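# Unwrap a straw and insert it into a lidded cup

## Task

Pull the straw free of its paper sleeve, push it through the opening in the cup's lid until it reaches the bottom of the cup, and leave the sleeve lying on the table. The cup is not fixed in place and has to be standing upright at the end.

## Robot and tools

ROBOT. Two six-joint UR-type arms. left_arm stands at about (-0.009, +0.344, 0) m and right_arm at about (-0.019, -0.370, 0) m. Each carries a four-digit hand with 16 motors: index, middle and ring fingers plus a thumb. right_arm has a right hand; left_arm has its mirror image, a left hand. Two wrist cameras, cam_left_wrist and cam_right_wrist (fisheye, 672x504), give the only pictures.

FRAMES. Scene frame: origin at table-top height, halfway between the nominal arm bases; +z up, +x away from the robot over the table, +y toward left_arm. Positions, orientations (quat wxyz), velocities and targets are all in this frame. Each hand point has its own axes: +z runs along straightened fingers toward the tips, +y points out of the palm (palm face at y = -0.062 m), and +x runs across the palm away from the thumb on the right hand but toward the thumb on the left hand. Wrist force and torque are reported in the hand's own axes.

THE 48-NUMBER ROW. Both execute_actions and move use it, always one row covering both arms, every value in [-1, 1]. Order: left dx, dy, dz, rx, ry, rz; left finger motors in this order: index_abd, index_mcp, index_pip, index_dip, middle_abd, middle_mcp, middle_pip, middle_dip, ring_abd, ring_mcp, ring_pip, ring_dip, thumb_cmc, thumb_axl, thumb_mcp, thumb_ipl; left current_limit, speed; then the same 24 for the right arm.
- dx..rz are offsets, not poses. They count from that arm's Hand target as it stood when the action or move began, along scene axes. 1.0 equals 0.6 m of travel or 180 degrees of turn. rx, ry, rz form one rotation vector, turned about the Hand target position. Six zeros mean stay at the Hand target, which also re-asks for it if the hand settled short.
- Finger numbers are absolute goal angles, scaled linearly between each hinge's two stops. Straight values: _abd 0.00, _mcp 0.75, _pip 0.58, _dip 0.70, thumb_cmc 0.71, thumb_axl 0.68, thumb_mcp 0.23, thumb_ipl 0.17. Moving toward -1 bends fingers toward the palm and swings the thumb in front of the palm. A 0 is itself a goal. To leave a hand unchanged, copy back its hand_goal, hand_current_limit and hand_speed.
- current_limit: -1 to +1 maps to 0 to 550 mA, with 11 mA the floor. speed: each hinge runs at (speed+1)/2 of 8.5 rad/s. Both start at +0.4 and -0.6, and the last sent values stay until changed.

TOOLS.
- execute_actions(actions, cameras): actions is a list of actions, each a table of up to 15 rows run at 1/30 s per row. A shorter table repeats its last row. Every row in one action counts from that action's start pose, so repeating an offset in the next action moves the hand further. An empty list returns state plus all camera images.
- move(target, speed, blend, stop_force, zero, blocking, cameras): a straight-line hand path. target is one row or a list of up to 15 rows, all offsets from the same starting Hand targets, not chained. speed is in m/s, 0.002 to 3.6, default 0.25, with rotation limited to twice that in rad/s. blend is a corner radius in m (0 = stop at each target). stop_force is 3 to 120 N and ends an arm's path when its wrist sensor feels that much push; zero (default true) re-zeroes first. blocking=false returns after 0.5 s and cannot be combined with stop_force. The whole move is capped at 10 s. It does not steer around obstacles or the other arm.
- wait(seconds 0 to 10), stop(), zoom_image(camera, region [x0,y0,x1,y1] in image pixels, each side at most 504), zero_wrist_force(arm), read_manual(section), finished_scene(scene: 1 or 2). finished_scene cannot be undone.

RESULTS. Per arm: end_effector_position (m), quat, velocities, Hand target (the base for the next offsets), joint positions and torques, wrist force/torque plus the strongest recent reading. Per hand: hand_goal, hand_measured, hand_current_ma, and hand_state per motor (moving, goal, blocked, overload). A move adds a move: line: done, off_target, moving, held or fault, plus any limits (paced = pose clipped, held = steps withheld). Each control step clips commanded orientation to 32 degrees from the measured one, so big turns need several steps.

AVOID. A net force near 150 N or joint torques past their limits (wrist joints 25.7 N m) freeze that arm for 10 s. Keep targets from going more than slightly beyond a firm contact, and touch things slowly. Keep the two arms apart: the clearance check can hold a path, and a moderate collision or one hand gripping the other can fail the scene. Don't route a hand close to its own arm's base. A finger motor running at 495 mA or more for 5 s shuts down for 10 s. Motors at 70 °C trigger MOTOR HOT, and at 85 °C the arm brakes for 30 s or more. After a HAND FAULT line, the rest of that reply's motion calls are skipped. Never drop things from height, release parts while they are moving, knock the loose cup over, or let anything leave the table. Random small pushes can disturb loose objects.

Each tool is called after ">>>" by a JSON object that holds its "fn" and its "kwargs", one argument or row to a line.

## Session

>>> {"fn": "execute_actions", "kwargs": {
  "actions": []
}}

Scene clock: 0.00 s.
left_arm: end_effector_position=(+0.3967, +0.4319, +0.2300) hand_goal=(+0.000, +0.754, +0.576, +0.696, +0.000, +0.754, +0.576, +0.696, +0.000, +0.754, +0.576, +0.696, +0.714, +0.678, +0.226, +0.168) hand_measured=(+0.000, +0.754, +0.576, +0.696, +0.000, +0.754, +0.576, +0.696, +0.000, +0.754, +0.576, +0.696, +0.714, +0.678, +0.226, +0.168) hand_current_ma=(+0, +0, +0, +0, +0, +0, +0, +0, +0, +0, +0, +0, +0, +0, +0, +0) hand_state=(goal, goal, goal, goal, goal, goal, goal, goal, goal, goal, goal, goal, goal, goal, goal, goal) hand_current_limit=0.40 hand_speed=-0.60 end_effector_quat_wxyz=(+0.000, -0.003, +1.000, +0.000) | right_arm: end_effector_position=(+0.3853, -0.4646, +0.2300) hand_goal=(+0.000, +0.754, +0.576, +0.696, +0.000, +0.754, +0.576, +0.696, +0.000, +0.754, +0.576, +0.696, +0.714, +0.678, +0.226, +0.168) hand_measured=(+0.000, +0.754, +0.576, +0.696, +0.000, +0.754, +0.576, +0.696, +0.000, +0.754, +0.576, +0.696, +0.714, +0.678, +0.226, +0.168) hand_current_ma=(+0, +0, +0, +0, +0, +0, +0, +0, +0, +0, +0, +0, +0, +0, +0, +0) hand_state=(goal, goal, goal, goal, goal, goal, goal, goal, goal, goal, goal, goal, goal, goal, goal, goal) hand_current_limit=0.40 hand_speed=-0.60 end_effector_quat_wxyz=(+0.000, +1.000, -0.012, +0.000)
Joint positions: left_arm=[3.458 -1.419 -2.042 -1.252 1.571 -1.255] | right_arm=[-0.316 -1.723 2.042 -1.89 -1.571 1.255]
Joint velocities: within noise
Joint torques (N m): no reading
Motor temperatures (°C): left_arm=[38 34 33 40 38 41] | right_arm=[32 37 34 41 36 38]
Wrist force (N): no reading
Wrist torque (N m): no reading
Wrist force, peak (N): no reading
Hand target: left_arm +0.3967, +0.4319, +0.2300; +0.000, -0.003, +1.000, +0.000 | right_arm +0.3853, -0.4646, +0.2300; +0.000, +1.000, -0.012, +0.000

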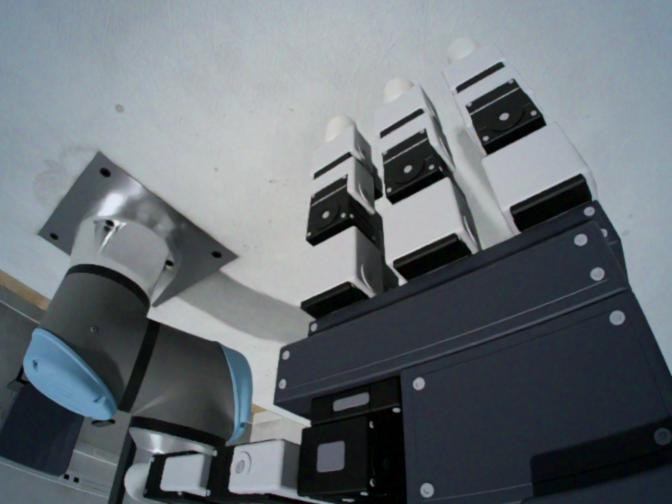

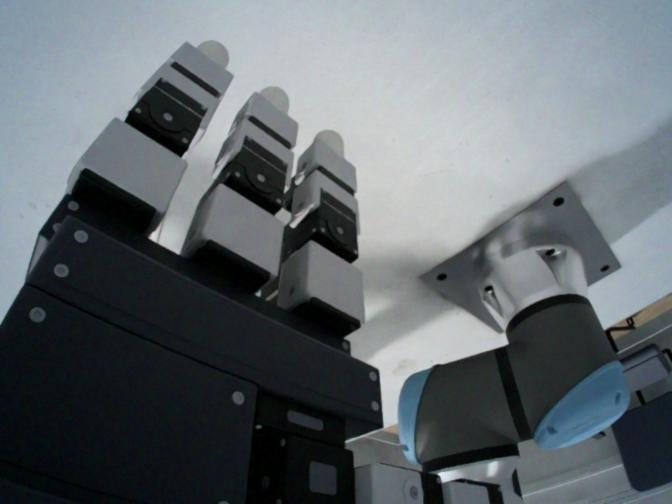

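>>> {"fn": "move", "kwargs": {
  "target": [0,0,0.15,0,0,0.5,0,0.754,0.576,0.696,0,0.754,0.576,0.696,0,0.754,0.576,0.696,0.714,0.678,0.226,0.168,0.4,-0.6,0,0,0.15,0,0,-0.5,0,0.754,0.576,0.696,0,0.754,0.576,0.696,0,0.754,0.576,0.696,0.714,0.678,0.226,0.168,0.4,-0.6],
  "speed": 0.4,
  "cameras": ["all"]
}}

Scene clock: 20.37 s.
left_arm: end_effector_position=(+0.3967, +0.4319, +0.3200) hand_goal=(+0.000, +0.754, +0.576, +0.696, +0.000, +0.754, +0.576, +0.696, +0.000, +0.754, +0.576, +0.696, +0.714, +0.678, +0.226, +0.168) hand_measured=(+0.000, +0.754, +0.576, +0.696, +0.000, +0.754, +0.576, +0.696, +0.000, +0.754, +0.576, +0.696, +0.714, +0.678, +0.224, +0.168) hand_current_ma=(+0, +0, +0, +0, +0, +0, +0, +0, +0, +0, +0, +0, +0, +0, +0, +0) hand_state=(goal, goal, goal, goal, goal, goal, goal, goal, goal, goal, goal, goal, goal, goal, goal, goal) hand_current_limit=0.40 hand_speed=-0.60 end_effector_quat_wxyz=(+0.000, +0.709, -0.705, +0.000) | right_arm: end_effector_position=(+0.3853, -0.4646, +0.3200) hand_goal=(+0.000, +0.754, +0.576, +0.696, +0.000, +0.754, +0.576, +0.696, +0.000, +0.754, +0.576, +0.696, +0.714, +0.678, +0.226, +0.168) hand_measured=(+0.000, +0.754, +0.576, +0.696, +0.000, +0.754, +0.576, +0.696, +0.000, +0.754, +0.576, +0.696, +0.714, +0.678, +0.224, +0.168) hand_current_ma=(+0, -5, +4, +0, +0, -5, +4, +0, +0, -5, +4, +0, +1, -4, -16, -2) hand_state=(goal, goal, goal, goal, goal, goal, goal, goal, goal, goal, goal, goal, goal, goal, goal, goal) hand_current_limit=0.40 hand_speed=-0.60 end_effector_quat_wxyz=(+0.000, +0.699, -0.715, +0.000) end_effector_velocity=(+0.000, +0.000, +0.000) end_effector_angular_velocity=(+0.000, -0.001, -0.005)
Joint positions: left_arm=[3.626 -1.559 -1.68 -1.474 1.571 -2.657] | right_arm=[-0.484 -1.583 1.68 -1.668 -1.571 2.657]
Joint velocities: left_arm=[within noise] | right_arm=[0 -0.001 0 0 0 0.005]
Joint torques (N m): left_arm=[8.77 31.99 30.37 0.57 1.38 -2.68] | right_arm=[-8.97 -28.08 -30.41 0.05 -1.44 1.63]
Wrist force (N): left_arm=[-0.1 0.2 -0.3] | right_arm=[0.2 0.5 0.0]
Wrist torque (N m): left_arm=[0.06 0.00 0.03] | right_arm=[0.06 -0.04 -0.03]
Wrist force, peak (N): left_arm=[-0.6 0.0 -0.4] | right_arm=[0.1 0.7 0.1]
Hand target: left_arm +0.3967, +0.4319, +0.3200; +0.000, +0.709, -0.705, +0.000 | right_arm +0.3853, -0.4646, +0.3200; +0.000, +0.699, -0.715, +0.000
Off the commanded pose: left_arm 0.000 m, 0 deg | right_arm 0.000 m, 0 deg.
move: done
camera_calibration:
cam_left_wrist: T_world_to_cam=[[0.611382, 0.790949, -0.0247469, -0.603157], [0.546114, -0.399086, 0.736539, -0.327148], [0.572689, -0.463821, -0.675942, 0.320115], [0, 0, 0, 1]] pos_world=[0.364093, 0.494983, 0.44241]
cam_right_wrist: T_world_to_cam=[[-0.661184, 0.750221, -0.00223517, 0.640351], [0.514823, 0.455886, 0.726034, -0.262899], [0.545705, 0.478891, -0.687655, 0.359924], [0, 0, 0, 1]] pos_world=[0.362323, -0.532917, 0.439809]

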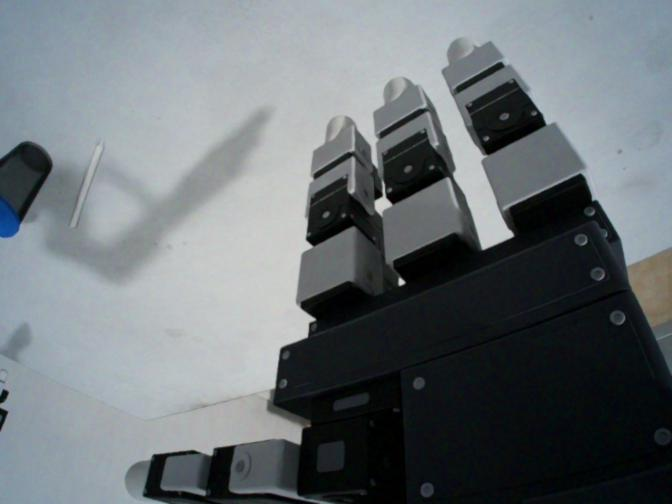

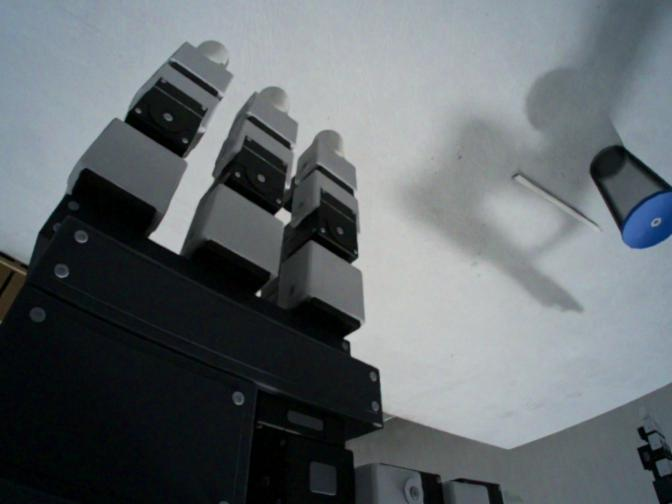

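>>> {"fn": "zoom_image", "kwargs": {
  "camera": "cam_left_wrist",
  "region": [0, 110, 140, 260]
}}

>>> {"fn": "zoom_image", "kwargs": {
  "camera": "cam_right_wrist",
  "region": [490, 120, 672, 270]
}}

Scaled by 3.360 from the camera's 672x504 image, which has a finer 960x720 frame.

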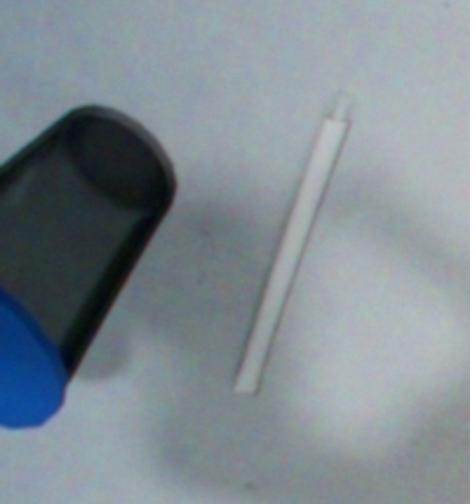

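Scaled by 2.769 from the camera's 672x504 image, which has a finer 960x720 frame.

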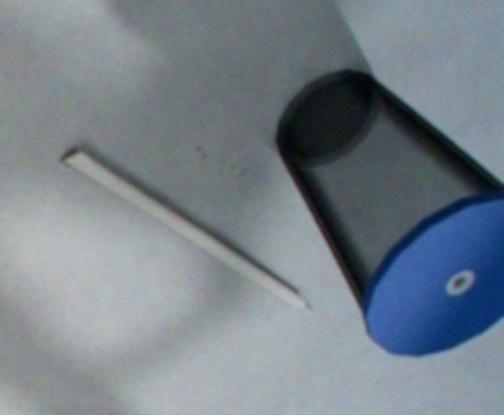

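>>> {"fn": "move", "kwargs": {
  "target": [-0.161,-0.303,-0.167,0,0,0,0,0.754,0.576,0.696,0,0.754,0.576,0.696,0,0.754,0.576,0.696,0.714,0.678,0.226,0.168,0.4,-0.6,0.0632,0.5087,-0.0333,0,0,0.582,0,0.754,0.576,0.696,0,0.754,0.576,0.696,0,0.754,0.576,0.696,0.714,0.678,0.226,0.168,0.4,-0.6],
  "speed": 0.3,
  "cameras": ["all"]
}}

Scene clock: 217.63 s.
left_arm: end_effector_position=(+0.3001, +0.2502, +0.2198) hand_goal=(+0.000, +0.754, +0.576, +0.696, +0.000, +0.754, +0.576, +0.696, +0.000, +0.754, +0.576, +0.696, +0.714, +0.678, +0.226, +0.168) hand_measured=(+0.000, +0.754, +0.576, +0.696, +0.000, +0.754, +0.576, +0.696, +0.000, +0.754, +0.576, +0.696, +0.714, +0.678, +0.224, +0.168) hand_current_ma=(+0, +0, +0, +0, +0, +0, +0, +0, +0, +0, +0, +0, +0, +0, +0, +0) hand_state=(goal, goal, goal, goal, goal, goal, goal, goal, goal, goal, goal, goal, goal, goal, goal, goal) hand_current_limit=0.40 hand_speed=-0.60 end_effector_quat_wxyz=(+0.000, +0.709, -0.705, +0.000) | right_arm: end_effector_position=(+0.4232, -0.1594, +0.3000) hand_goal=(+0.000, +0.754, +0.576, +0.696, +0.000, +0.754, +0.576, +0.696, +0.000, +0.754, +0.576, +0.696, +0.714, +0.678, +0.226, +0.168) hand_measured=(+0.000, +0.754, +0.576, +0.696, +0.000, +0.754, +0.576, +0.696, +0.000, +0.754, +0.576, +0.696, +0.714, +0.678, +0.224, +0.168) hand_current_ma=(+0, -5, +4, +0, +0, -5, +4, +0, +0, -5, +4, +0, +1, -4, -16, -2) hand_state=(goal, goal, goal, goal, goal, goal, goal, goal, goal, goal, goal, goal, goal, goal, goal, goal) hand_current_limit=0.40 hand_speed=-0.60 end_effector_quat_wxyz=(+0.000, +0.993, +0.117, +0.000)
Joint positions: left_arm=[3.297 -1.35 -2.123 -1.239 1.571 -2.986] | right_arm=[0.363 -1.498 1.643 -1.716 -1.571 1.677]
Joint torques (N m): left_arm=[-9.65 22.67 12.06 4.64 1.19 -2.44] | right_arm=[5.88 -16.95 -30.28 -5.51 1.26 -2.07]
Wrist force (N): left_arm=[0.1 0.0 -0.1] | right_arm=[-0.1 0.2 -0.2]
Wrist torque (N m): left_arm=[0.00 -0.02 0.04] | right_arm=[0.03 0.00 0.04]
Wrist force, peak (N): left_arm=[-0.7 0.1 -0.2] | right_arm=[0.7 0.6 -0.3]
Hand target: left_arm +0.3001, +0.2501, +0.2198; +0.000, +0.709, -0.705, +0.000 | right_arm +0.4233, -0.1593, +0.3000; +0.000, +0.993, +0.117, +0.000
Off the commanded pose: left_arm 0.000 m, 0 deg | right_arm 0.000 m, 0 deg.
move: done
camera_calibration:
cam_left_wrist: T_world_to_cam=[[0.610976, 0.791261, -0.0247723, -0.402762], [0.546386, -0.398838, 0.736471, -0.273275], [0.572861, -0.463502, -0.676015, 0.223263], [0, 0, 0, 1]] pos_world=[0.267493, 0.313181, 0.342211]
cam_right_wrist: T_world_to_cam=[[-0.557865, -0.829928, -0.00221608, 0.140756], [-0.571669, 0.382329, 0.725961, 0.0411195], [-0.601649, 0.406256, -0.687732, 0.653376], [0, 0, 0, 1]] pos_world=[0.495133, -0.164341, 0.419808]

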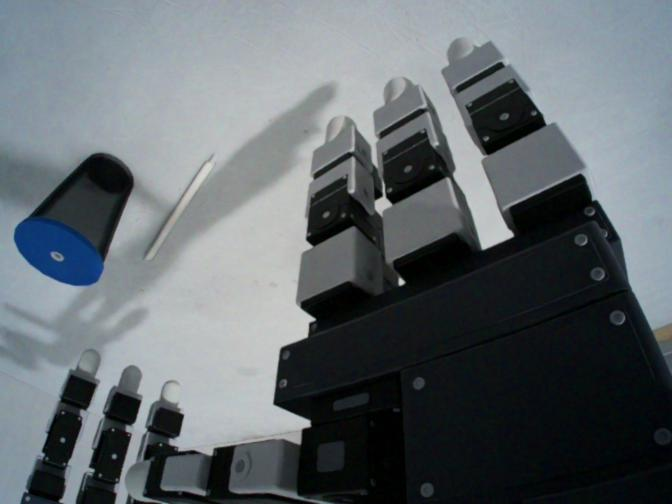

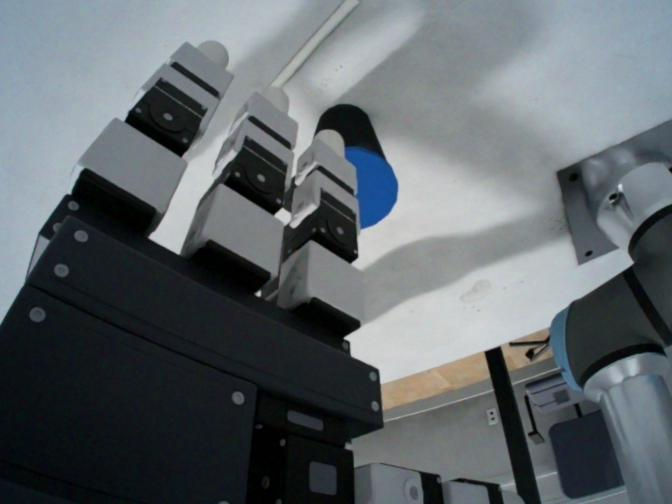

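>>> {"fn": "zoom_image", "kwargs": {
  "camera": "cam_left_wrist",
  "region": [120, 130, 240, 280]
}}

>>> {"fn": "zoom_image", "kwargs": {
  "camera": "cam_left_wrist",
  "region": [0, 140, 150, 300]
}}

>>> {"fn": "zoom_image", "kwargs": {
  "camera": "cam_right_wrist",
  "region": [180, 0, 420, 240]
}}

Scaled by 3.360 from the camera's 672x504 image, which has a finer 960x720 frame.

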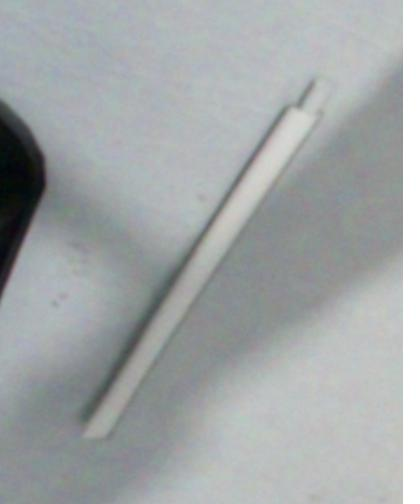

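Scaled by 3.150 from the camera's 672x504 image, which has a finer 960x720 frame.

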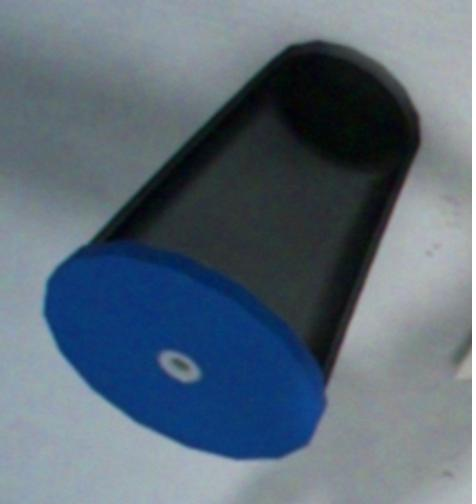

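Scaled by 2.100 from the camera's 672x504 image, which has a finer 960x720 frame.

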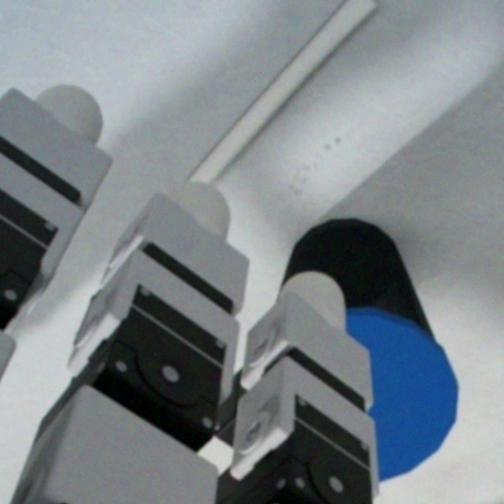

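>>> {"fn": "move", "kwargs": {
  "target": [0,0,0,0,0,0,0,0.754,0.576,0.696,0,0.754,0.576,0.696,0,0.754,0.576,0.696,0.714,0.678,0.226,0.168,0.4,-0.6,-0.0102,0.0143,-0.1667,0,0,0,0.05,0.754,0.576,0.696,-0.1,0.754,0.576,0.696,-0.2,0.754,0.576,0.696,0.714,0.678,0.226,0.168,0.4,-0.6],
  "speed": 0.15,
  "cameras": ["all"]
}}

>>> {"fn": "zoom_image", "kwargs": {
  "camera": "cam_right_wrist",
  "region": [160, 0, 400, 240]
}}

>>> {"fn": "zoom_image", "kwargs": {
  "camera": "cam_left_wrist",
  "region": [0, 120, 260, 380]
}}

Scene clock: 325.73 s.
left_arm: end_effector_position=(+0.3001, +0.2501, +0.2198) hand_goal=(+0.000, +0.754, +0.576, +0.696, +0.000, +0.754, +0.576, +0.696, +0.000, +0.754, +0.576, +0.696, +0.714, +0.678, +0.226, +0.168) hand_measured=(+0.000, +0.754, +0.576, +0.696, +0.000, +0.754, +0.576, +0.696, +0.000, +0.754, +0.576, +0.696, +0.714, +0.678, +0.224, +0.168) hand_current_ma=(+0, +0, +0, +0, +0, +0, +0, +0, +0, +0, +0, +0, +0, +0, +0, +0) hand_state=(goal, goal, goal, goal, goal, goal, goal, goal, goal, goal, goal, goal, goal, goal, goal, goal) hand_current_limit=0.40 hand_speed=-0.60 end_effector_quat_wxyz=(+0.000, +0.709, -0.705, +0.000) | right_arm: end_effector_position=(+0.4171, -0.1508, +0.2001) hand_goal=(+0.050, +0.754, +0.576, +0.696, -0.100, +0.754, +0.576, +0.696, -0.200, +0.754, +0.576, +0.696, +0.714, +0.678, +0.226, +0.168) hand_measured=(+0.046, +0.754, +0.576, +0.696, -0.096, +0.754, +0.576, +0.696, -0.194, +0.754, +0.576, +0.696, +0.714, +0.678, +0.224, +0.168) hand_current_ma=(-16, -5, +4, +0, +18, -5, +4, +0, +24, -5, +4, +0, +1, -4, -18, -2) hand_state=(goal, goal, goal, goal, goal, goal, goal, goal, goal, goal, goal, goal, goal, goal, goal, goal) hand_current_limit=0.40 hand_speed=-0.60 end_effector_quat_wxyz=(+0.000, +0.993, +0.117, +0.000)
Joint positions: left_arm=[3.297 -1.35 -2.123 -1.239 1.571 -2.987] | right_arm=[0.383 -1.434 1.837 -1.974 -1.571 1.696]
Joint torques (N m): left_arm=[-8.49 22.18 12.47 4.66 1.28 -2.53] | right_arm=[7.49 -18.21 -12.44 -5.45 -1.69 1.57]
Wrist force (N): left_arm=[0.1 0.1 0.0] | right_arm=[0.2 0.4 0.0]
Wrist torque (N m): left_arm=[0.01 -0.02 0.03] | right_arm=[0.04 -0.03 -0.04]
Wrist force, peak (N): left_arm=[-0.1 0.6 0.0] | right_arm=[0.2 0.8 -0.9]
Hand target: left_arm +0.3001, +0.2501, +0.2198; +0.000, +0.709, -0.705, +0.000 | right_arm +0.4171, -0.1508, +0.2000; +0.000, +0.993, +0.117, +0.000
Off the commanded pose: left_arm 0.000 m, 0 deg | right_arm 0.000 m, 0 deg.
move: done
camera_calibration:
cam_left_wrist: T_world_to_cam=[[0.610976, 0.791261, -0.0247723, -0.402701], [0.546386, -0.398838, 0.736471, -0.27322], [0.572861, -0.463502, -0.676015, 0.22332], [0, 0, 0, 1]] pos_world=[0.267393, 0.313181, 0.342211]
cam_right_wrist: T_world_to_cam=[[-0.557442, -0.830213, -0.00214375, 0.144078], [-0.571758, 0.382029, 0.726048, 0.106797], [-0.601956, 0.405955, -0.68764, 0.577539], [0, 0, 0, 1]] pos_world=[0.48903, -0.15564, 0.319908]

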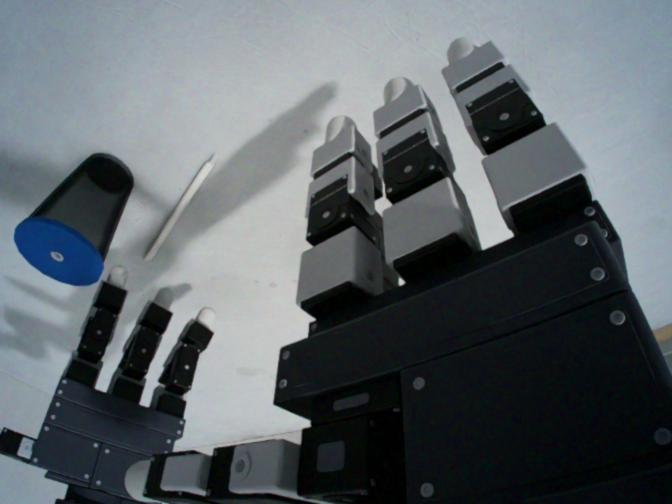

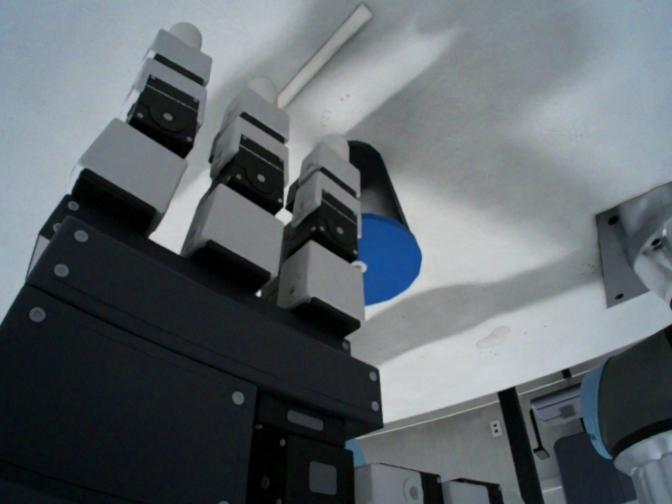

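Scaled by 2.100 from the camera's 672x504 image, which has a finer 960x720 frame.

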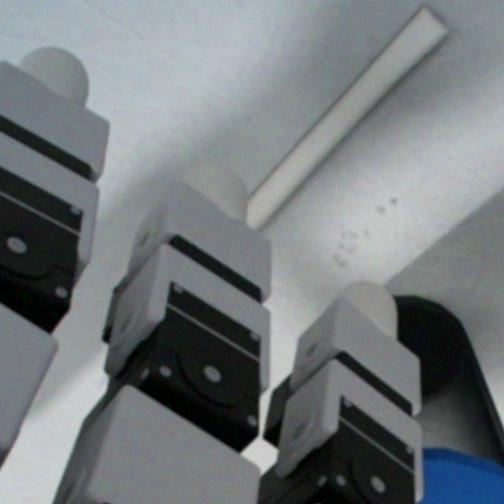

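Scaled by 1.938 from the camera's 672x504 image, which has a finer 960x720 frame.

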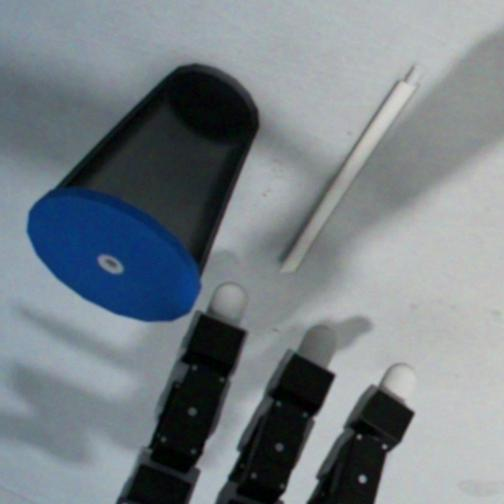

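>>> {"fn": "move", "kwargs": {
  "target": [0,0,0,0,0,0,0,0.754,0.576,0.696,0,0.754,0.576,0.696,0,0.754,0.576,0.696,0.714,0.678,0.226,0.168,0.4,-0.6,0,0,-0.1,0,0,0,0.05,0.754,0.576,0.696,-0.1,0.754,0.576,0.696,-0.2,0.754,0.576,0.696,0.714,0.678,0.226,0.168,0.4,-0.6],
  "speed": 0.1,
  "cameras": ["all"]
}}

>>> {"fn": "zoom_image", "kwargs": {
  "camera": "cam_right_wrist",
  "region": [160, 0, 400, 240]
}}

>>> {"fn": "zoom_image", "kwargs": {
  "camera": "cam_left_wrist",
  "region": [40, 120, 260, 340]
}}

Scene clock: 349.33 s.
left_arm: end_effector_position=(+0.3001, +0.2501, +0.2198) hand_goal=(+0.000, +0.754, +0.576, +0.696, +0.000, +0.754, +0.576, +0.696, +0.000, +0.754, +0.576, +0.696, +0.714, +0.678, +0.226, +0.168) hand_measured=(+0.000, +0.754, +0.576, +0.696, +0.000, +0.754, +0.576, +0.696, +0.000, +0.754, +0.576, +0.696, +0.714, +0.678, +0.224, +0.168) hand_current_ma=(+0, +0, +0, +0, +0, +0, +0, +0, +0, +0, +0, +0, +0, +0, +0, +0) hand_state=(goal, goal, goal, goal, goal, goal, goal, goal, goal, goal, goal, goal, goal, goal, goal, goal) hand_current_limit=0.40 hand_speed=-0.60 end_effector_quat_wxyz=(+0.000, +0.709, -0.705, +0.000) | right_arm: end_effector_position=(+0.4171, -0.1508, +0.1402) hand_goal=(+0.050, +0.754, +0.576, +0.696, -0.100, +0.754, +0.576, +0.696, -0.200, +0.754, +0.576, +0.696, +0.714, +0.678, +0.226, +0.168) hand_measured=(+0.046, +0.754, +0.576, +0.696, -0.096, +0.754, +0.576, +0.696, -0.194, +0.754, +0.576, +0.696, +0.714, +0.678, +0.224, +0.168) hand_current_ma=(-16, -5, +4, +0, +18, -5, +4, +0, +24, -5, +4, +0, +1, -4, -18, -2) hand_state=(goal, goal, goal, goal, goal, goal, goal, goal, goal, goal, goal, goal, goal, goal, goal, goal) hand_current_limit=0.40 hand_speed=-0.60 end_effector_quat_wxyz=(+0.000, +0.993, +0.117, +0.000)
Joint positions: left_arm=[3.297 -1.35 -2.123 -1.239 1.571 -2.987] | right_arm=[0.383 -1.365 1.927 -2.132 -1.571 1.696]
Joint torques (N m): left_arm=[-9.3 21.68 12.85 4.73 1.35 -2.55] | right_arm=[-5.8 -21.16 -11.64 -5.56 -1.28 0.57]
Wrist force (N): left_arm=[0.0 -0.1 -0.2] | right_arm=[0.1 0.1 -0.1]
Wrist torque (N m): left_arm=[0.00 -0.01 0.04] | right_arm=[0.01 -0.01 -0.05]
Wrist force, peak (N): left_arm=[0.0 -0.1 -0.6] | right_arm=[0.1 0.2 -0.6]
Hand target: left_arm +0.3001, +0.2501, +0.2198; +0.000, +0.709, -0.705, +0.000 | right_arm +0.4171, -0.1508, +0.1400; +0.000, +0.993, +0.117, +0.000
Off the commanded pose: left_arm 0.000 m, 0 deg | right_arm 0.000 m, 0 deg.
move: done
camera_calibration:
cam_left_wrist: T_world_to_cam=[[0.610976, 0.791261, -0.0247723, -0.402701], [0.546386, -0.398838, 0.736471, -0.27322], [0.572861, -0.463502, -0.676015, 0.22332], [0, 0, 0, 1]] pos_world=[0.267393, 0.313181, 0.342211]
cam_right_wrist: T_world_to_cam=[[-0.557394, -0.830245, -0.00220271, 0.143936], [-0.571805, 0.381961, 0.726048, 0.150372], [-0.601956, 0.405954, -0.687641, 0.536281], [0, 0, 0, 1]] pos_world=[0.48903, -0.155639, 0.259908]

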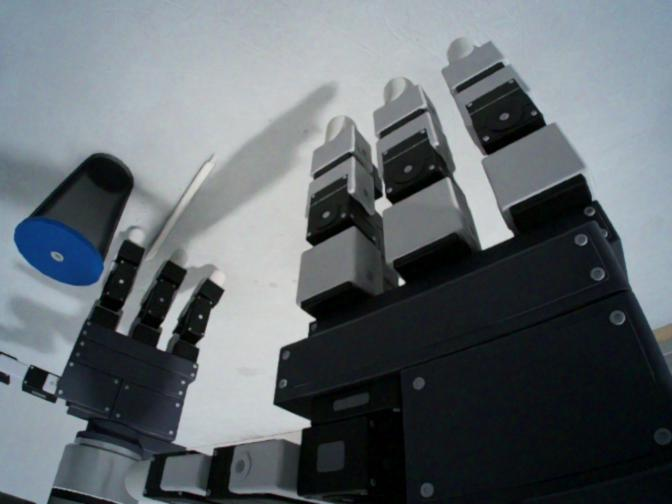

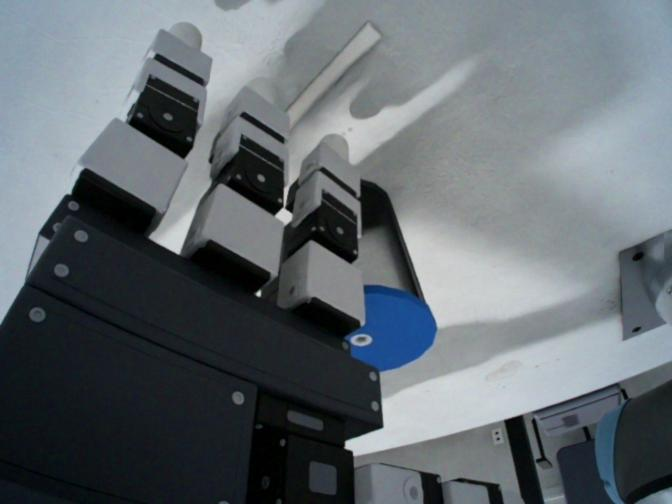

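Scaled by 2.100 from the camera's 672x504 image, which has a finer 960x720 frame.

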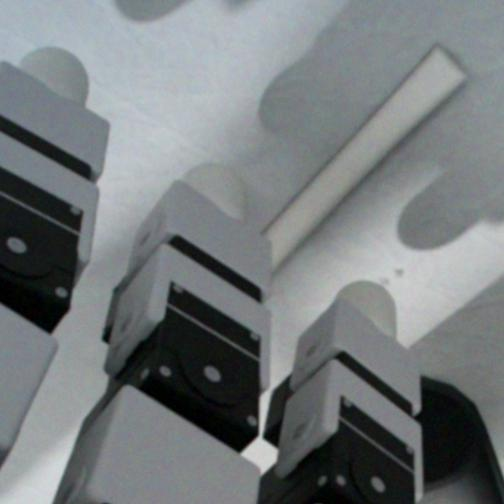

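Scaled by 2.291 from the camera's 672x504 image, which has a finer 960x720 frame.

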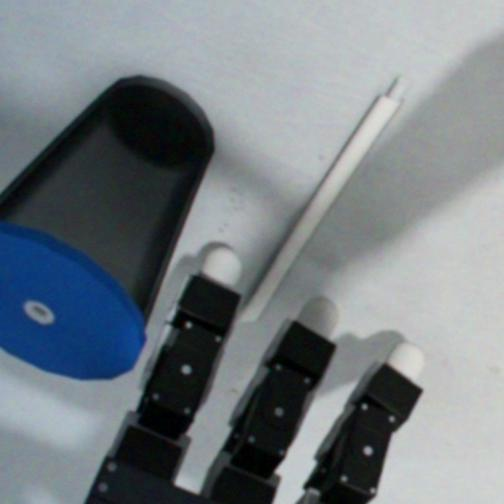

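>>> {"fn": "move", "kwargs": {
  "target": [0,0,0,0,0,0,0,0.754,0.576,0.696,0,0.754,0.576,0.696,0,0.754,0.576,0.696,0.714,0.678,0.226,0.168,0.4,-0.6,0,0,-0.045,0,0,0,0.05,0.754,0.576,0.696,-0.1,0.754,0.576,0.696,-0.2,0.754,0.576,0.696,0.714,0.678,0.226,0.168,0.4,-0.6],
  "speed": 0.01,
  "stop_force": 4,
  "cameras": ["all"]
}}

>>> {"fn": "zoom_image", "kwargs": {
  "camera": "cam_right_wrist",
  "region": [160, 0, 400, 240]
}}

>>> {"fn": "zoom_image", "kwargs": {
  "camera": "cam_left_wrist",
  "region": [40, 120, 260, 340]
}}

Scene clock: 359.93 s.
left_arm: end_effector_position=(+0.3001, +0.2501, +0.2198) hand_goal=(+0.000, +0.754, +0.576, +0.696, +0.000, +0.754, +0.576, +0.696, +0.000, +0.754, +0.576, +0.696, +0.714, +0.678, +0.226, +0.168) hand_measured=(+0.000, +0.754, +0.576, +0.696, +0.000, +0.754, +0.576, +0.696, +0.000, +0.754, +0.576, +0.696, +0.714, +0.678, +0.224, +0.168) hand_current_ma=(+0, +0, +0, +0, +0, +0, +0, +0, +0, +0, +0, +0, +0, +0, +0, +0) hand_state=(goal, goal, goal, goal, goal, goal, goal, goal, goal, goal, goal, goal, goal, goal, goal, goal) hand_current_limit=0.40 hand_speed=-0.60 end_effector_quat_wxyz=(+0.000, +0.709, -0.705, +0.000) | right_arm: end_effector_position=(+0.4171, -0.1508, +0.1219) hand_goal=(+0.050, +0.754, +0.576, +0.696, -0.100, +0.754, +0.576, +0.696, -0.200, +0.754, +0.576, +0.696, +0.714, +0.678, +0.226, +0.168) hand_measured=(+0.048, +0.754, +0.576, +0.696, -0.096, +0.754, +0.576, +0.696, -0.194, +0.754, +0.576, +0.696, +0.714, +0.678, +0.224, +0.168) hand_current_ma=(-11, -5, +4, +0, +18, -5, +4, +0, +24, -5, +4, +0, +1, -4, -18, -2) hand_state=(goal, goal, goal, goal, goal, goal, goal, goal, goal, goal, goal, goal, goal, goal, goal, goal) hand_current_limit=0.40 hand_speed=-0.60 end_effector_quat_wxyz=(+0.000, +0.993, +0.117, +0.000)
Joint positions: left_arm=[3.297 -1.35 -2.123 -1.239 1.571 -2.987] | right_arm=[0.383 -1.34 1.95 -2.181 -1.571 1.696]
Joint torques (N m): left_arm=[-9.02 21.18 12.21 4.59 1.16 -2.48] | right_arm=[-6.46 -32.48 -24.89 0.49 -0.64 0.49]
Wrist force (N): left_arm=[-0.1 0.2 -0.1] | right_arm=[0.3 0.3 -4.2]
Wrist torque (N m): left_arm=[0.04 0.01 0.01] | right_arm=[0.37 -0.07 -0.03]
Wrist force, peak (N): left_arm=[0.2 0.2 -0.6] | right_arm=[0.0 0.3 -12.3]
Hand target: left_arm +0.3001, +0.2501, +0.2198; +0.000, +0.709, -0.705, +0.000 | right_arm +0.4171, -0.1508, +0.1219; +0.000, +0.993, +0.117, +0.000 (not the last commanded pose)
Off the commanded pose: left_arm 0.000 m, 0 deg | right_arm 0.009 m, 0 deg.
move: contact (right_arm)
camera_calibration:
cam_left_wrist: T_world_to_cam=[[0.610976, 0.791261, -0.0247723, -0.402701], [0.546386, -0.398838, 0.736471, -0.27322], [0.572861, -0.463502, -0.676015, 0.22332], [0, 0, 0, 1]] pos_world=[0.267393, 0.313181, 0.342211]
cam_right_wrist: T_world_to_cam=[[-0.557442, -0.830213, -0.00222329, 0.143929], [-0.571826, 0.382005, 0.726008, 0.163613], [-0.601892, 0.405979, -0.687683, 0.523748], [0, 0, 0, 1]] pos_world=[0.48903, -0.15564, 0.241708]

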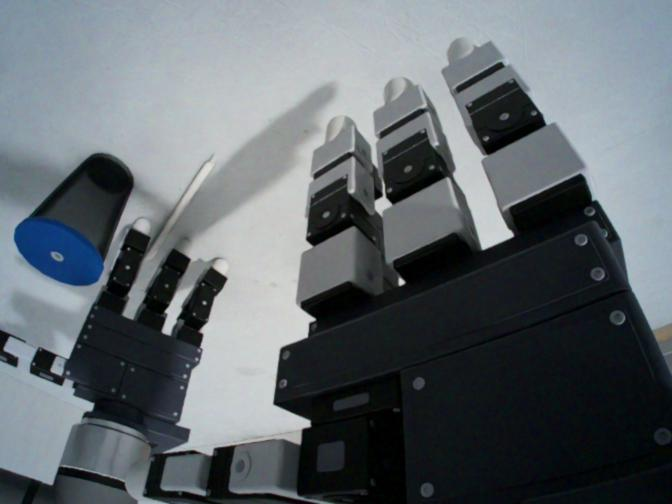

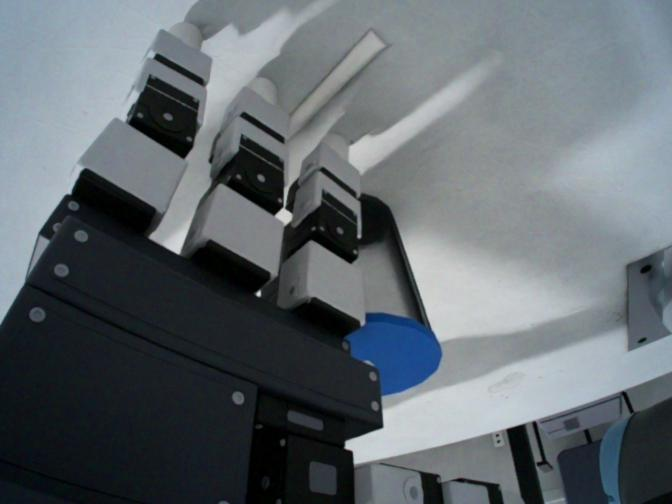

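Scaled by 2.100 from the camera's 672x504 image, which has a finer 960x720 frame.

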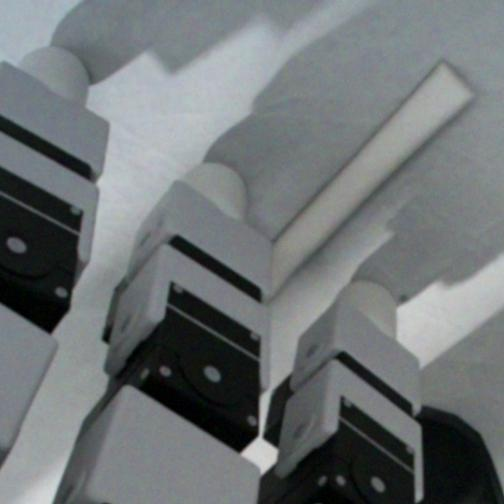

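Scaled by 2.291 from the camera's 672x504 image, which has a finer 960x720 frame.

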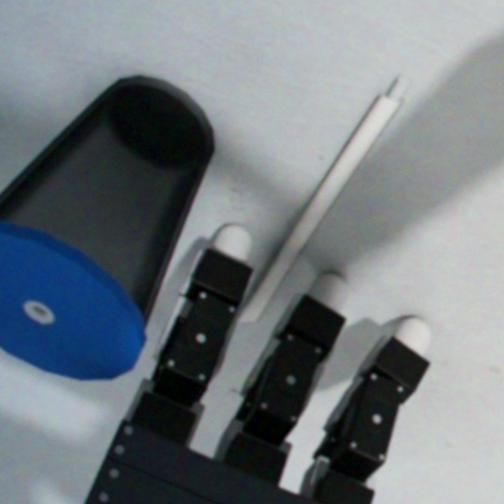

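>>> {"fn": "move", "kwargs": {
  "target": [0,0,0,0,0,0,0,0.754,0.576,0.696,0,0.754,0.576,0.696,0,0.754,0.576,0.696,0.714,0.678,0.226,0.168,0.4,-0.6,0,0,0.0012,0,0,0,-0.22,0.754,0.576,0.696,0.16,0.754,0.576,0.696,-0.2,0.754,0.576,0.696,0.714,0.678,0.226,0.168,0.4,-0.93],
  "speed": 0.02,
  "cameras": ["all"]
}}

>>> {"fn": "zoom_image", "kwargs": {
  "camera": "cam_right_wrist",
  "region": [160, 0, 400, 240]
}}

>>> {"fn": "zoom_image", "kwargs": {
  "camera": "cam_left_wrist",
  "region": [40, 120, 260, 340]
}}

Scene clock: 375.33 s.
left_arm: end_effector_position=(+0.3001, +0.2501, +0.2198) hand_goal=(+0.000, +0.754, +0.576, +0.696, +0.000, +0.754, +0.576, +0.696, +0.000, +0.754, +0.576, +0.696, +0.714, +0.678, +0.226, +0.168) hand_measured=(+0.000, +0.754, +0.576, +0.696, +0.000, +0.754, +0.576, +0.696, +0.000, +0.754, +0.576, +0.696, +0.714, +0.678, +0.224, +0.168) hand_current_ma=(+0, +0, +0, +0, +0, +0, +0, +0, +0, +0, +0, +0, +0, +0, +0, +0) hand_state=(goal, goal, goal, goal, goal, goal, goal, goal, goal, goal, goal, goal, goal, goal, goal, goal) hand_current_limit=0.40 hand_speed=-0.60 end_effector_quat_wxyz=(+0.000, +0.709, -0.705, +0.000) | right_arm: end_effector_position=(+0.4171, -0.1508, +0.1226) hand_goal=(-0.220, +0.754, +0.576, +0.696, +0.160, +0.754, +0.576, +0.696, -0.200, +0.754, +0.576, +0.696, +0.714, +0.678, +0.226, +0.168) hand_measured=(-0.122, +0.754, +0.576, +0.696, +0.072, +0.754, +0.576, +0.696, -0.194, +0.754, +0.576, +0.696, +0.714, +0.678, +0.224, +0.168) hand_current_ma=(+291, -5, +4, +0, -291, -5, +4, +0, +24, -5, +4, +0, +1, -4, -18, -2) hand_state=(moving, goal, goal, goal, moving, goal, goal, goal, goal, goal, goal, goal, goal, goal, goal, goal) hand_current_limit=0.40 hand_speed=-0.93 end_effector_quat_wxyz=(+0.000, +0.993, +0.117, +0.000)
Joint positions: left_arm=[3.297 -1.35 -2.123 -1.239 1.571 -2.987] | right_arm=[0.383 -1.341 1.949 -2.179 -1.571 1.696]
Joint torques (N m): left_arm=[-8.9 19.76 12.28 4.44 1.24 -2.43] | right_arm=[-6.37 -34.03 -26.55 0.22 -0.73 0.29]
Wrist force (N): left_arm=[-0.1 0.0 0.0] | right_arm=[0.2 0.5 -0.2]
Wrist torque (N m): left_arm=[0.00 0.01 0.02] | right_arm=[0.07 -0.03 -0.04]
Wrist force, peak (N): left_arm=[0.1 0.0 -0.5] | right_arm=[0.2 0.3 -4.5]
Hand target: left_arm +0.3001, +0.2501, +0.2198; +0.000, +0.709, -0.705, +0.000 | right_arm +0.4171, -0.1508, +0.1226; +0.000, +0.993, +0.117, +0.000
Off the commanded pose: left_arm 0.000 m, 0 deg | right_arm 0.000 m, 0 deg.
move: done
camera_calibration:
cam_left_wrist: T_world_to_cam=[[0.610976, 0.791261, -0.0247723, -0.402701], [0.546386, -0.398838, 0.736471, -0.27322], [0.572861, -0.463502, -0.676015, 0.22332], [0, 0, 0, 1]] pos_world=[0.267393, 0.313181, 0.342211]
cam_right_wrist: T_world_to_cam=[[-0.557442, -0.830213, -0.00222329, 0.143931], [-0.571826, 0.382005, 0.726008, 0.163105], [-0.601892, 0.405979, -0.687683, 0.52423], [0, 0, 0, 1]] pos_world=[0.48903, -0.15564, 0.242408]

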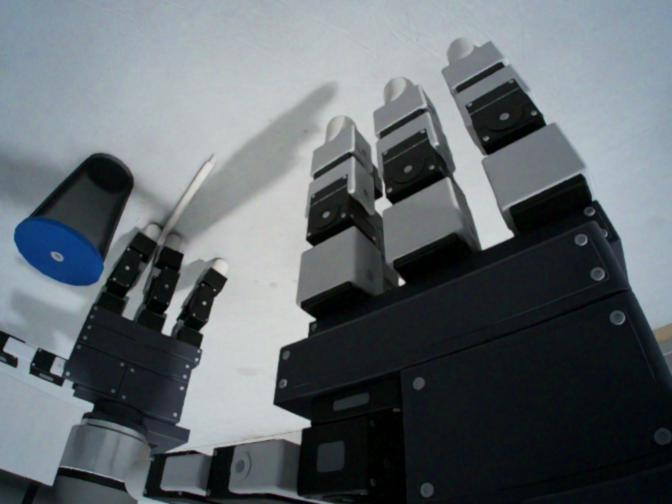

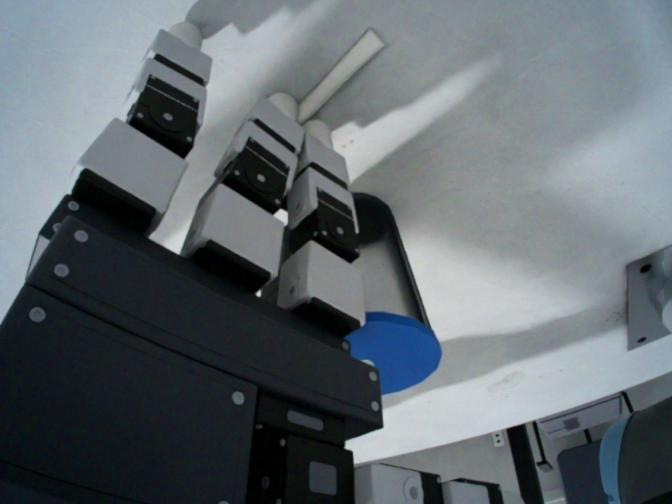

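Scaled by 2.100 from the camera's 672x504 image, which has a finer 960x720 frame.

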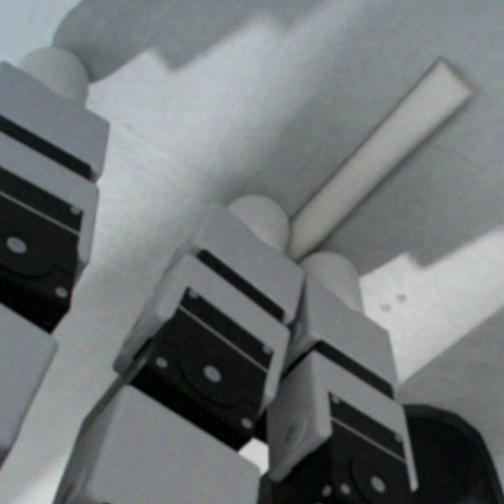

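Scaled by 2.291 from the camera's 672x504 image, which has a finer 960x720 frame.

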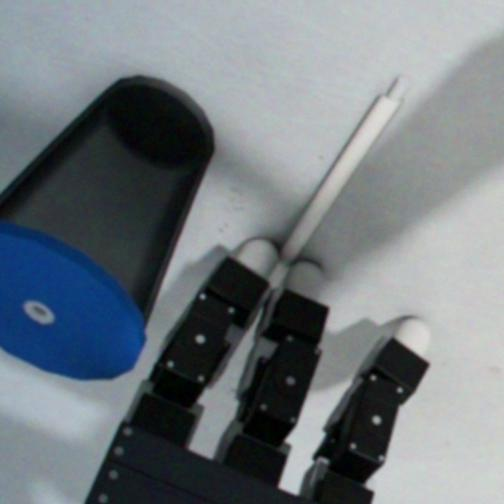

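>>> {"fn": "execute_actions", "kwargs": {
  "actions": [
    [[0,0,0,0,0,0,0,0.754,0.576,0.696,0,0.754,0.576,0.696,0,0.754,0.576,0.696,0.714,0.678,0.226,0.168,0.4,-0.6,0,0,0,0,0,0,-0.26,0.754,0.576,0.696,0.2,0.754,0.576,0.696,-0.2,0.754,0.576,0.696,0.714,0.678,0.226,0.168,0.6,-0.93]],
    [[0,0,0,0,0,0,0,0.754,0.576,0.696,0,0.754,0.576,0.696,0,0.754,0.576,0.696,0.714,0.678,0.226,0.168,0.4,-0.6,0,0,0,0,0,0,-0.26,0.754,0.576,0.696,0.2,0.754,0.576,0.696,-0.2,0.754,0.576,0.696,0.714,0.678,0.226,0.168,0.6,-0.93]]
  ]
}}

Scene clock: 386.20 s.
left_arm: end_effector_position=(+0.3001, +0.2501, +0.2198) hand_goal=(+0.000, +0.754, +0.576, +0.696, +0.000, +0.754, +0.576, +0.696, +0.000, +0.754, +0.576, +0.696, +0.714, +0.678, +0.226, +0.168) hand_measured=(+0.000, +0.754, +0.576, +0.696, +0.000, +0.754, +0.576, +0.696, +0.000, +0.754, +0.576, +0.696, +0.714, +0.678, +0.224, +0.168) hand_current_ma=(+0, +0, +0, +0, +0, +0, +0, +0, +0, +0, +0, +0, +0, +0, +0, +0) hand_state=(goal, goal, goal, goal, goal, goal, goal, goal, goal, goal, goal, goal, goal, goal, goal, goal) hand_current_limit=0.40 hand_speed=-0.60 end_effector_quat_wxyz=(+0.000, +0.709, -0.705, +0.000) | right_arm: end_effector_position=(+0.4171, -0.1508, +0.1226) hand_goal=(-0.260, +0.754, +0.576, +0.696, +0.200, +0.754, +0.576, +0.696, -0.200, +0.754, +0.576, +0.696, +0.714, +0.678, +0.226, +0.168) hand_measured=(-0.124, +0.754, +0.576, +0.696, +0.074, +0.754, +0.576, +0.696, -0.194, +0.754, +0.576, +0.696, +0.714, +0.678, +0.224, +0.168) hand_current_ma=(+440, -5, +4, +0, -440, -5, +4, +0, +24, -5, +4, +0, +1, -4, -18, -2) hand_state=(blocked, goal, goal, goal, blocked, goal, goal, goal, goal, goal, goal, goal, goal, goal, goal, goal) hand_current_limit=0.60 hand_speed=-0.93 end_effector_quat_wxyz=(+0.000, +0.993, +0.117, +0.000)
Joint positions: left_arm=[3.297 -1.35 -2.123 -1.239 1.571 -2.987] | right_arm=[0.383 -1.341 1.949 -2.179 -1.571 1.696]
Joint torques (N m): left_arm=[-9.4 20.12 12.77 4.55 1.1 -2.37] | right_arm=[-6.92 -33.26 -26.44 0.34 -1.03 0.26]
Wrist force (N): left_arm=[0.0 0.2 -0.1] | right_arm=[0.1 0.3 -0.2]
Wrist torque (N m): left_arm=[0.04 -0.02 0.03] | right_arm=[0.05 -0.01 -0.05]
Wrist force, peak (N): left_arm=[-0.1 0.6 -0.3] | right_arm=[0.3 0.7 0.0]
Hand target: left_arm +0.3001, +0.2501, +0.2198; +0.000, +0.709, -0.705, +0.000 | right_arm +0.4171, -0.1508, +0.1226; +0.000, +0.993, +0.117, +0.000
Off the commanded pose: left_arm 0.000 m, 0 deg | right_arm 0.000 m, 0 deg.
Step readings (end_effector_position of left_arm | right_arm):
0: (+0.3001, +0.2501, +0.2198) | (+0.4171, -0.1508, +0.1226)
1: (+0.3001, +0.2501, +0.2198) | (+0.4171, -0.1508, +0.1226)
2: (+0.3001, +0.2501, +0.2198) | (+0.4171, -0.1508, +0.1226)
4: (+0.3001, +0.2501, +0.2198) | (+0.4171, -0.1508, +0.1226)
8: (+0.3001, +0.2501, +0.2198) | (+0.4171, -0.1508, +0.1226)
15: (+0.3001, +0.2501, +0.2198) | (+0.4171, -0.1508, +0.1226)
16: (+0.3001, +0.2501, +0.2198) | (+0.4171, -0.1508, +0.1226)
17: (+0.3001, +0.2501, +0.2198) | (+0.4171, -0.1508, +0.1226)
19: (+0.3001, +0.2501, +0.2198) | (+0.4171, -0.1508, +0.1226)
23: (+0.3001, +0.2501, +0.2198) | (+0.4171, -0.1508, +0.1226)
30: (+0.3001, +0.2501, +0.2198) | (+0.4171, -0.1508, +0.1226)

>>> {"fn": "move", "kwargs": {
  "target": [0,0,0,0,0,0,0,0.754,0.576,0.696,0,0.754,0.576,0.696,0,0.754,0.576,0.696,0.714,0.678,0.226,0.168,0.4,-0.6,0,0,0.0667,0,0,0,-0.26,0.754,0.576,0.696,0.2,0.754,0.576,0.696,-0.2,0.754,0.576,0.696,0.714,0.678,0.226,0.168,0.6,-0.93],
  "speed": 0.04,
  "cameras": ["all"]
}}

>>> {"fn": "zoom_image", "kwargs": {
  "camera": "cam_right_wrist",
  "region": [160, 0, 400, 240]
}}

>>> {"fn": "zoom_image", "kwargs": {
  "camera": "cam_left_wrist",
  "region": [40, 120, 260, 340]
}}

Scene clock: 393.93 s.
left_arm: end_effector_position=(+0.3001, +0.2501, +0.2198) hand_goal=(+0.000, +0.754, +0.576, +0.696, +0.000, +0.754, +0.576, +0.696, +0.000, +0.754, +0.576, +0.696, +0.714, +0.678, +0.226, +0.168) hand_measured=(+0.000, +0.754, +0.576, +0.696, +0.000, +0.754, +0.576, +0.696, +0.000, +0.754, +0.576, +0.696, +0.714, +0.678, +0.224, +0.168) hand_current_ma=(+0, +0, +0, +0, +0, +0, +0, +0, +0, +0, +0, +0, +0, +0, +0, +0) hand_state=(goal, goal, goal, goal, goal, goal, goal, goal, goal, goal, goal, goal, goal, goal, goal, goal) hand_current_limit=0.40 hand_speed=-0.60 end_effector_quat_wxyz=(+0.000, +0.709, -0.705, +0.000) | right_arm: end_effector_position=(+0.4171, -0.1508, +0.1625) hand_goal=(-0.260, +0.754, +0.576, +0.696, +0.200, +0.754, +0.576, +0.696, -0.200, +0.754, +0.576, +0.696, +0.714, +0.678, +0.226, +0.168) hand_measured=(-0.124, +0.754, +0.576, +0.696, +0.074, +0.754, +0.576, +0.696, -0.194, +0.754, +0.576, +0.696, +0.714, +0.678, +0.224, +0.168) hand_current_ma=(+440, -5, +4, +0, -440, -5, +4, +0, +24, -5, +4, +0, +1, -4, -18, -2) hand_state=(blocked, goal, goal, goal, blocked, goal, goal, goal, goal, goal, goal, goal, goal, goal, goal, goal) hand_current_limit=0.60 hand_speed=-0.93 end_effector_quat_wxyz=(+0.000, +0.993, +0.117, +0.000) end_effector_velocity=(+0.000, +0.000, +0.001) end_effector_angular_velocity=(-0.002, +0.002, -0.002)
Joint positions: left_arm=[3.297 -1.35 -2.123 -1.239 1.571 -2.987] | right_arm=[0.383 -1.393 1.896 -2.073 -1.571 1.696]
Joint velocities: left_arm=[within noise] | right_arm=[0 -0.001 -0.002 0.005 -0.001 0.001]
Joint torques (N m): left_arm=[-8.73 18.96 12.75 4.61 1.31 -2.38] | right_arm=[-1.53 -33.09 -28.02 0.28 -0.54 0.94]
Wrist force (N): left_arm=[0.0 0.1 -0.2] | right_arm=[-0.1 0.2 -0.2]
Wrist torque (N m): left_arm=[0.03 -0.01 0.03] | right_arm=[0.03 0.02 -0.07]
Wrist force, peak (N): left_arm=[-0.3 0.1 -0.5] | right_arm=[-0.1 0.7 0.1]
Hand target: left_arm +0.3001, +0.2501, +0.2198; +0.000, +0.709, -0.705, +0.000 | right_arm +0.4171, -0.1508, +0.1626; +0.000, +0.993, +0.117, +0.000
Off the commanded pose: left_arm 0.000 m, 0 deg | right_arm 0.000 m, 0 deg.
move: done
camera_calibration:
cam_left_wrist: T_world_to_cam=[[0.610976, 0.791261, -0.0247723, -0.402701], [0.546386, -0.398838, 0.736471, -0.27322], [0.572861, -0.463502, -0.676015, 0.22332], [0, 0, 0, 1]] pos_world=[0.267393, 0.313181, 0.342211]
cam_right_wrist: T_world_to_cam=[[-0.557442, -0.830213, -0.00222242, 0.144019], [-0.571868, 0.382035, 0.725959, 0.134176], [-0.601851, 0.405951, -0.687735, 0.551659], [0, 0, 0, 1]] pos_world=[0.48903, -0.15564, 0.282308]

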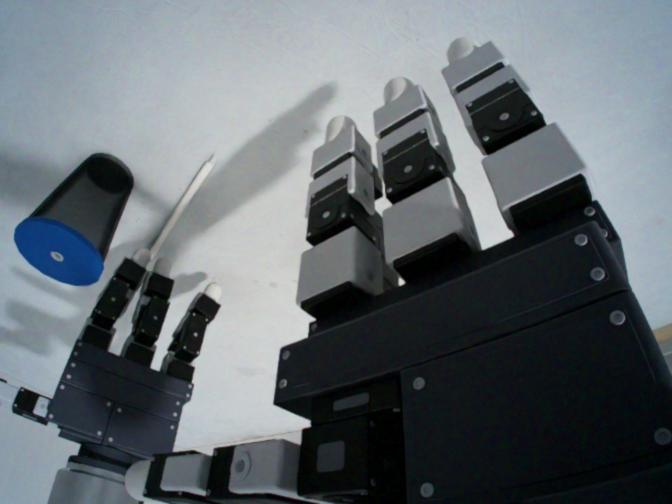

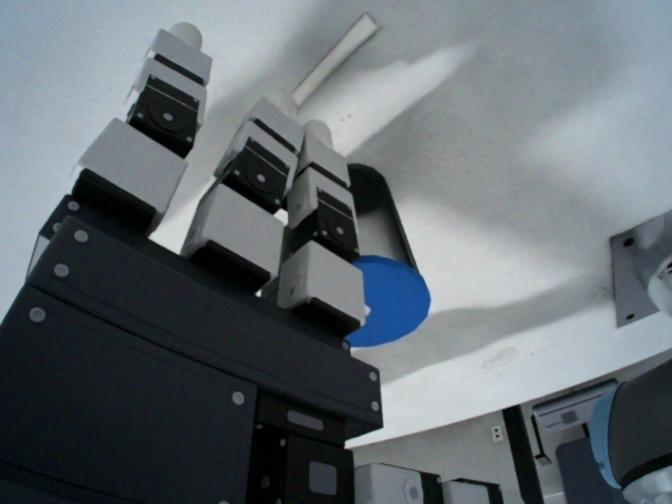

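Scaled by 2.100 from the camera's 672x504 image, which has a finer 960x720 frame.

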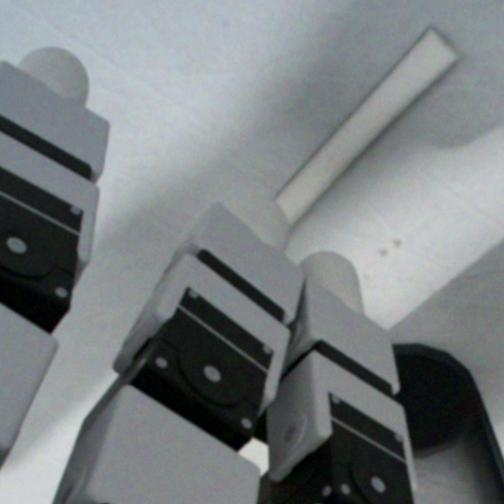

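Scaled by 2.291 from the camera's 672x504 image, which has a finer 960x720 frame.

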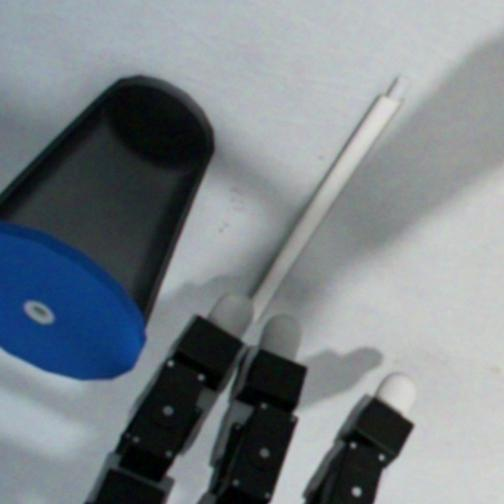

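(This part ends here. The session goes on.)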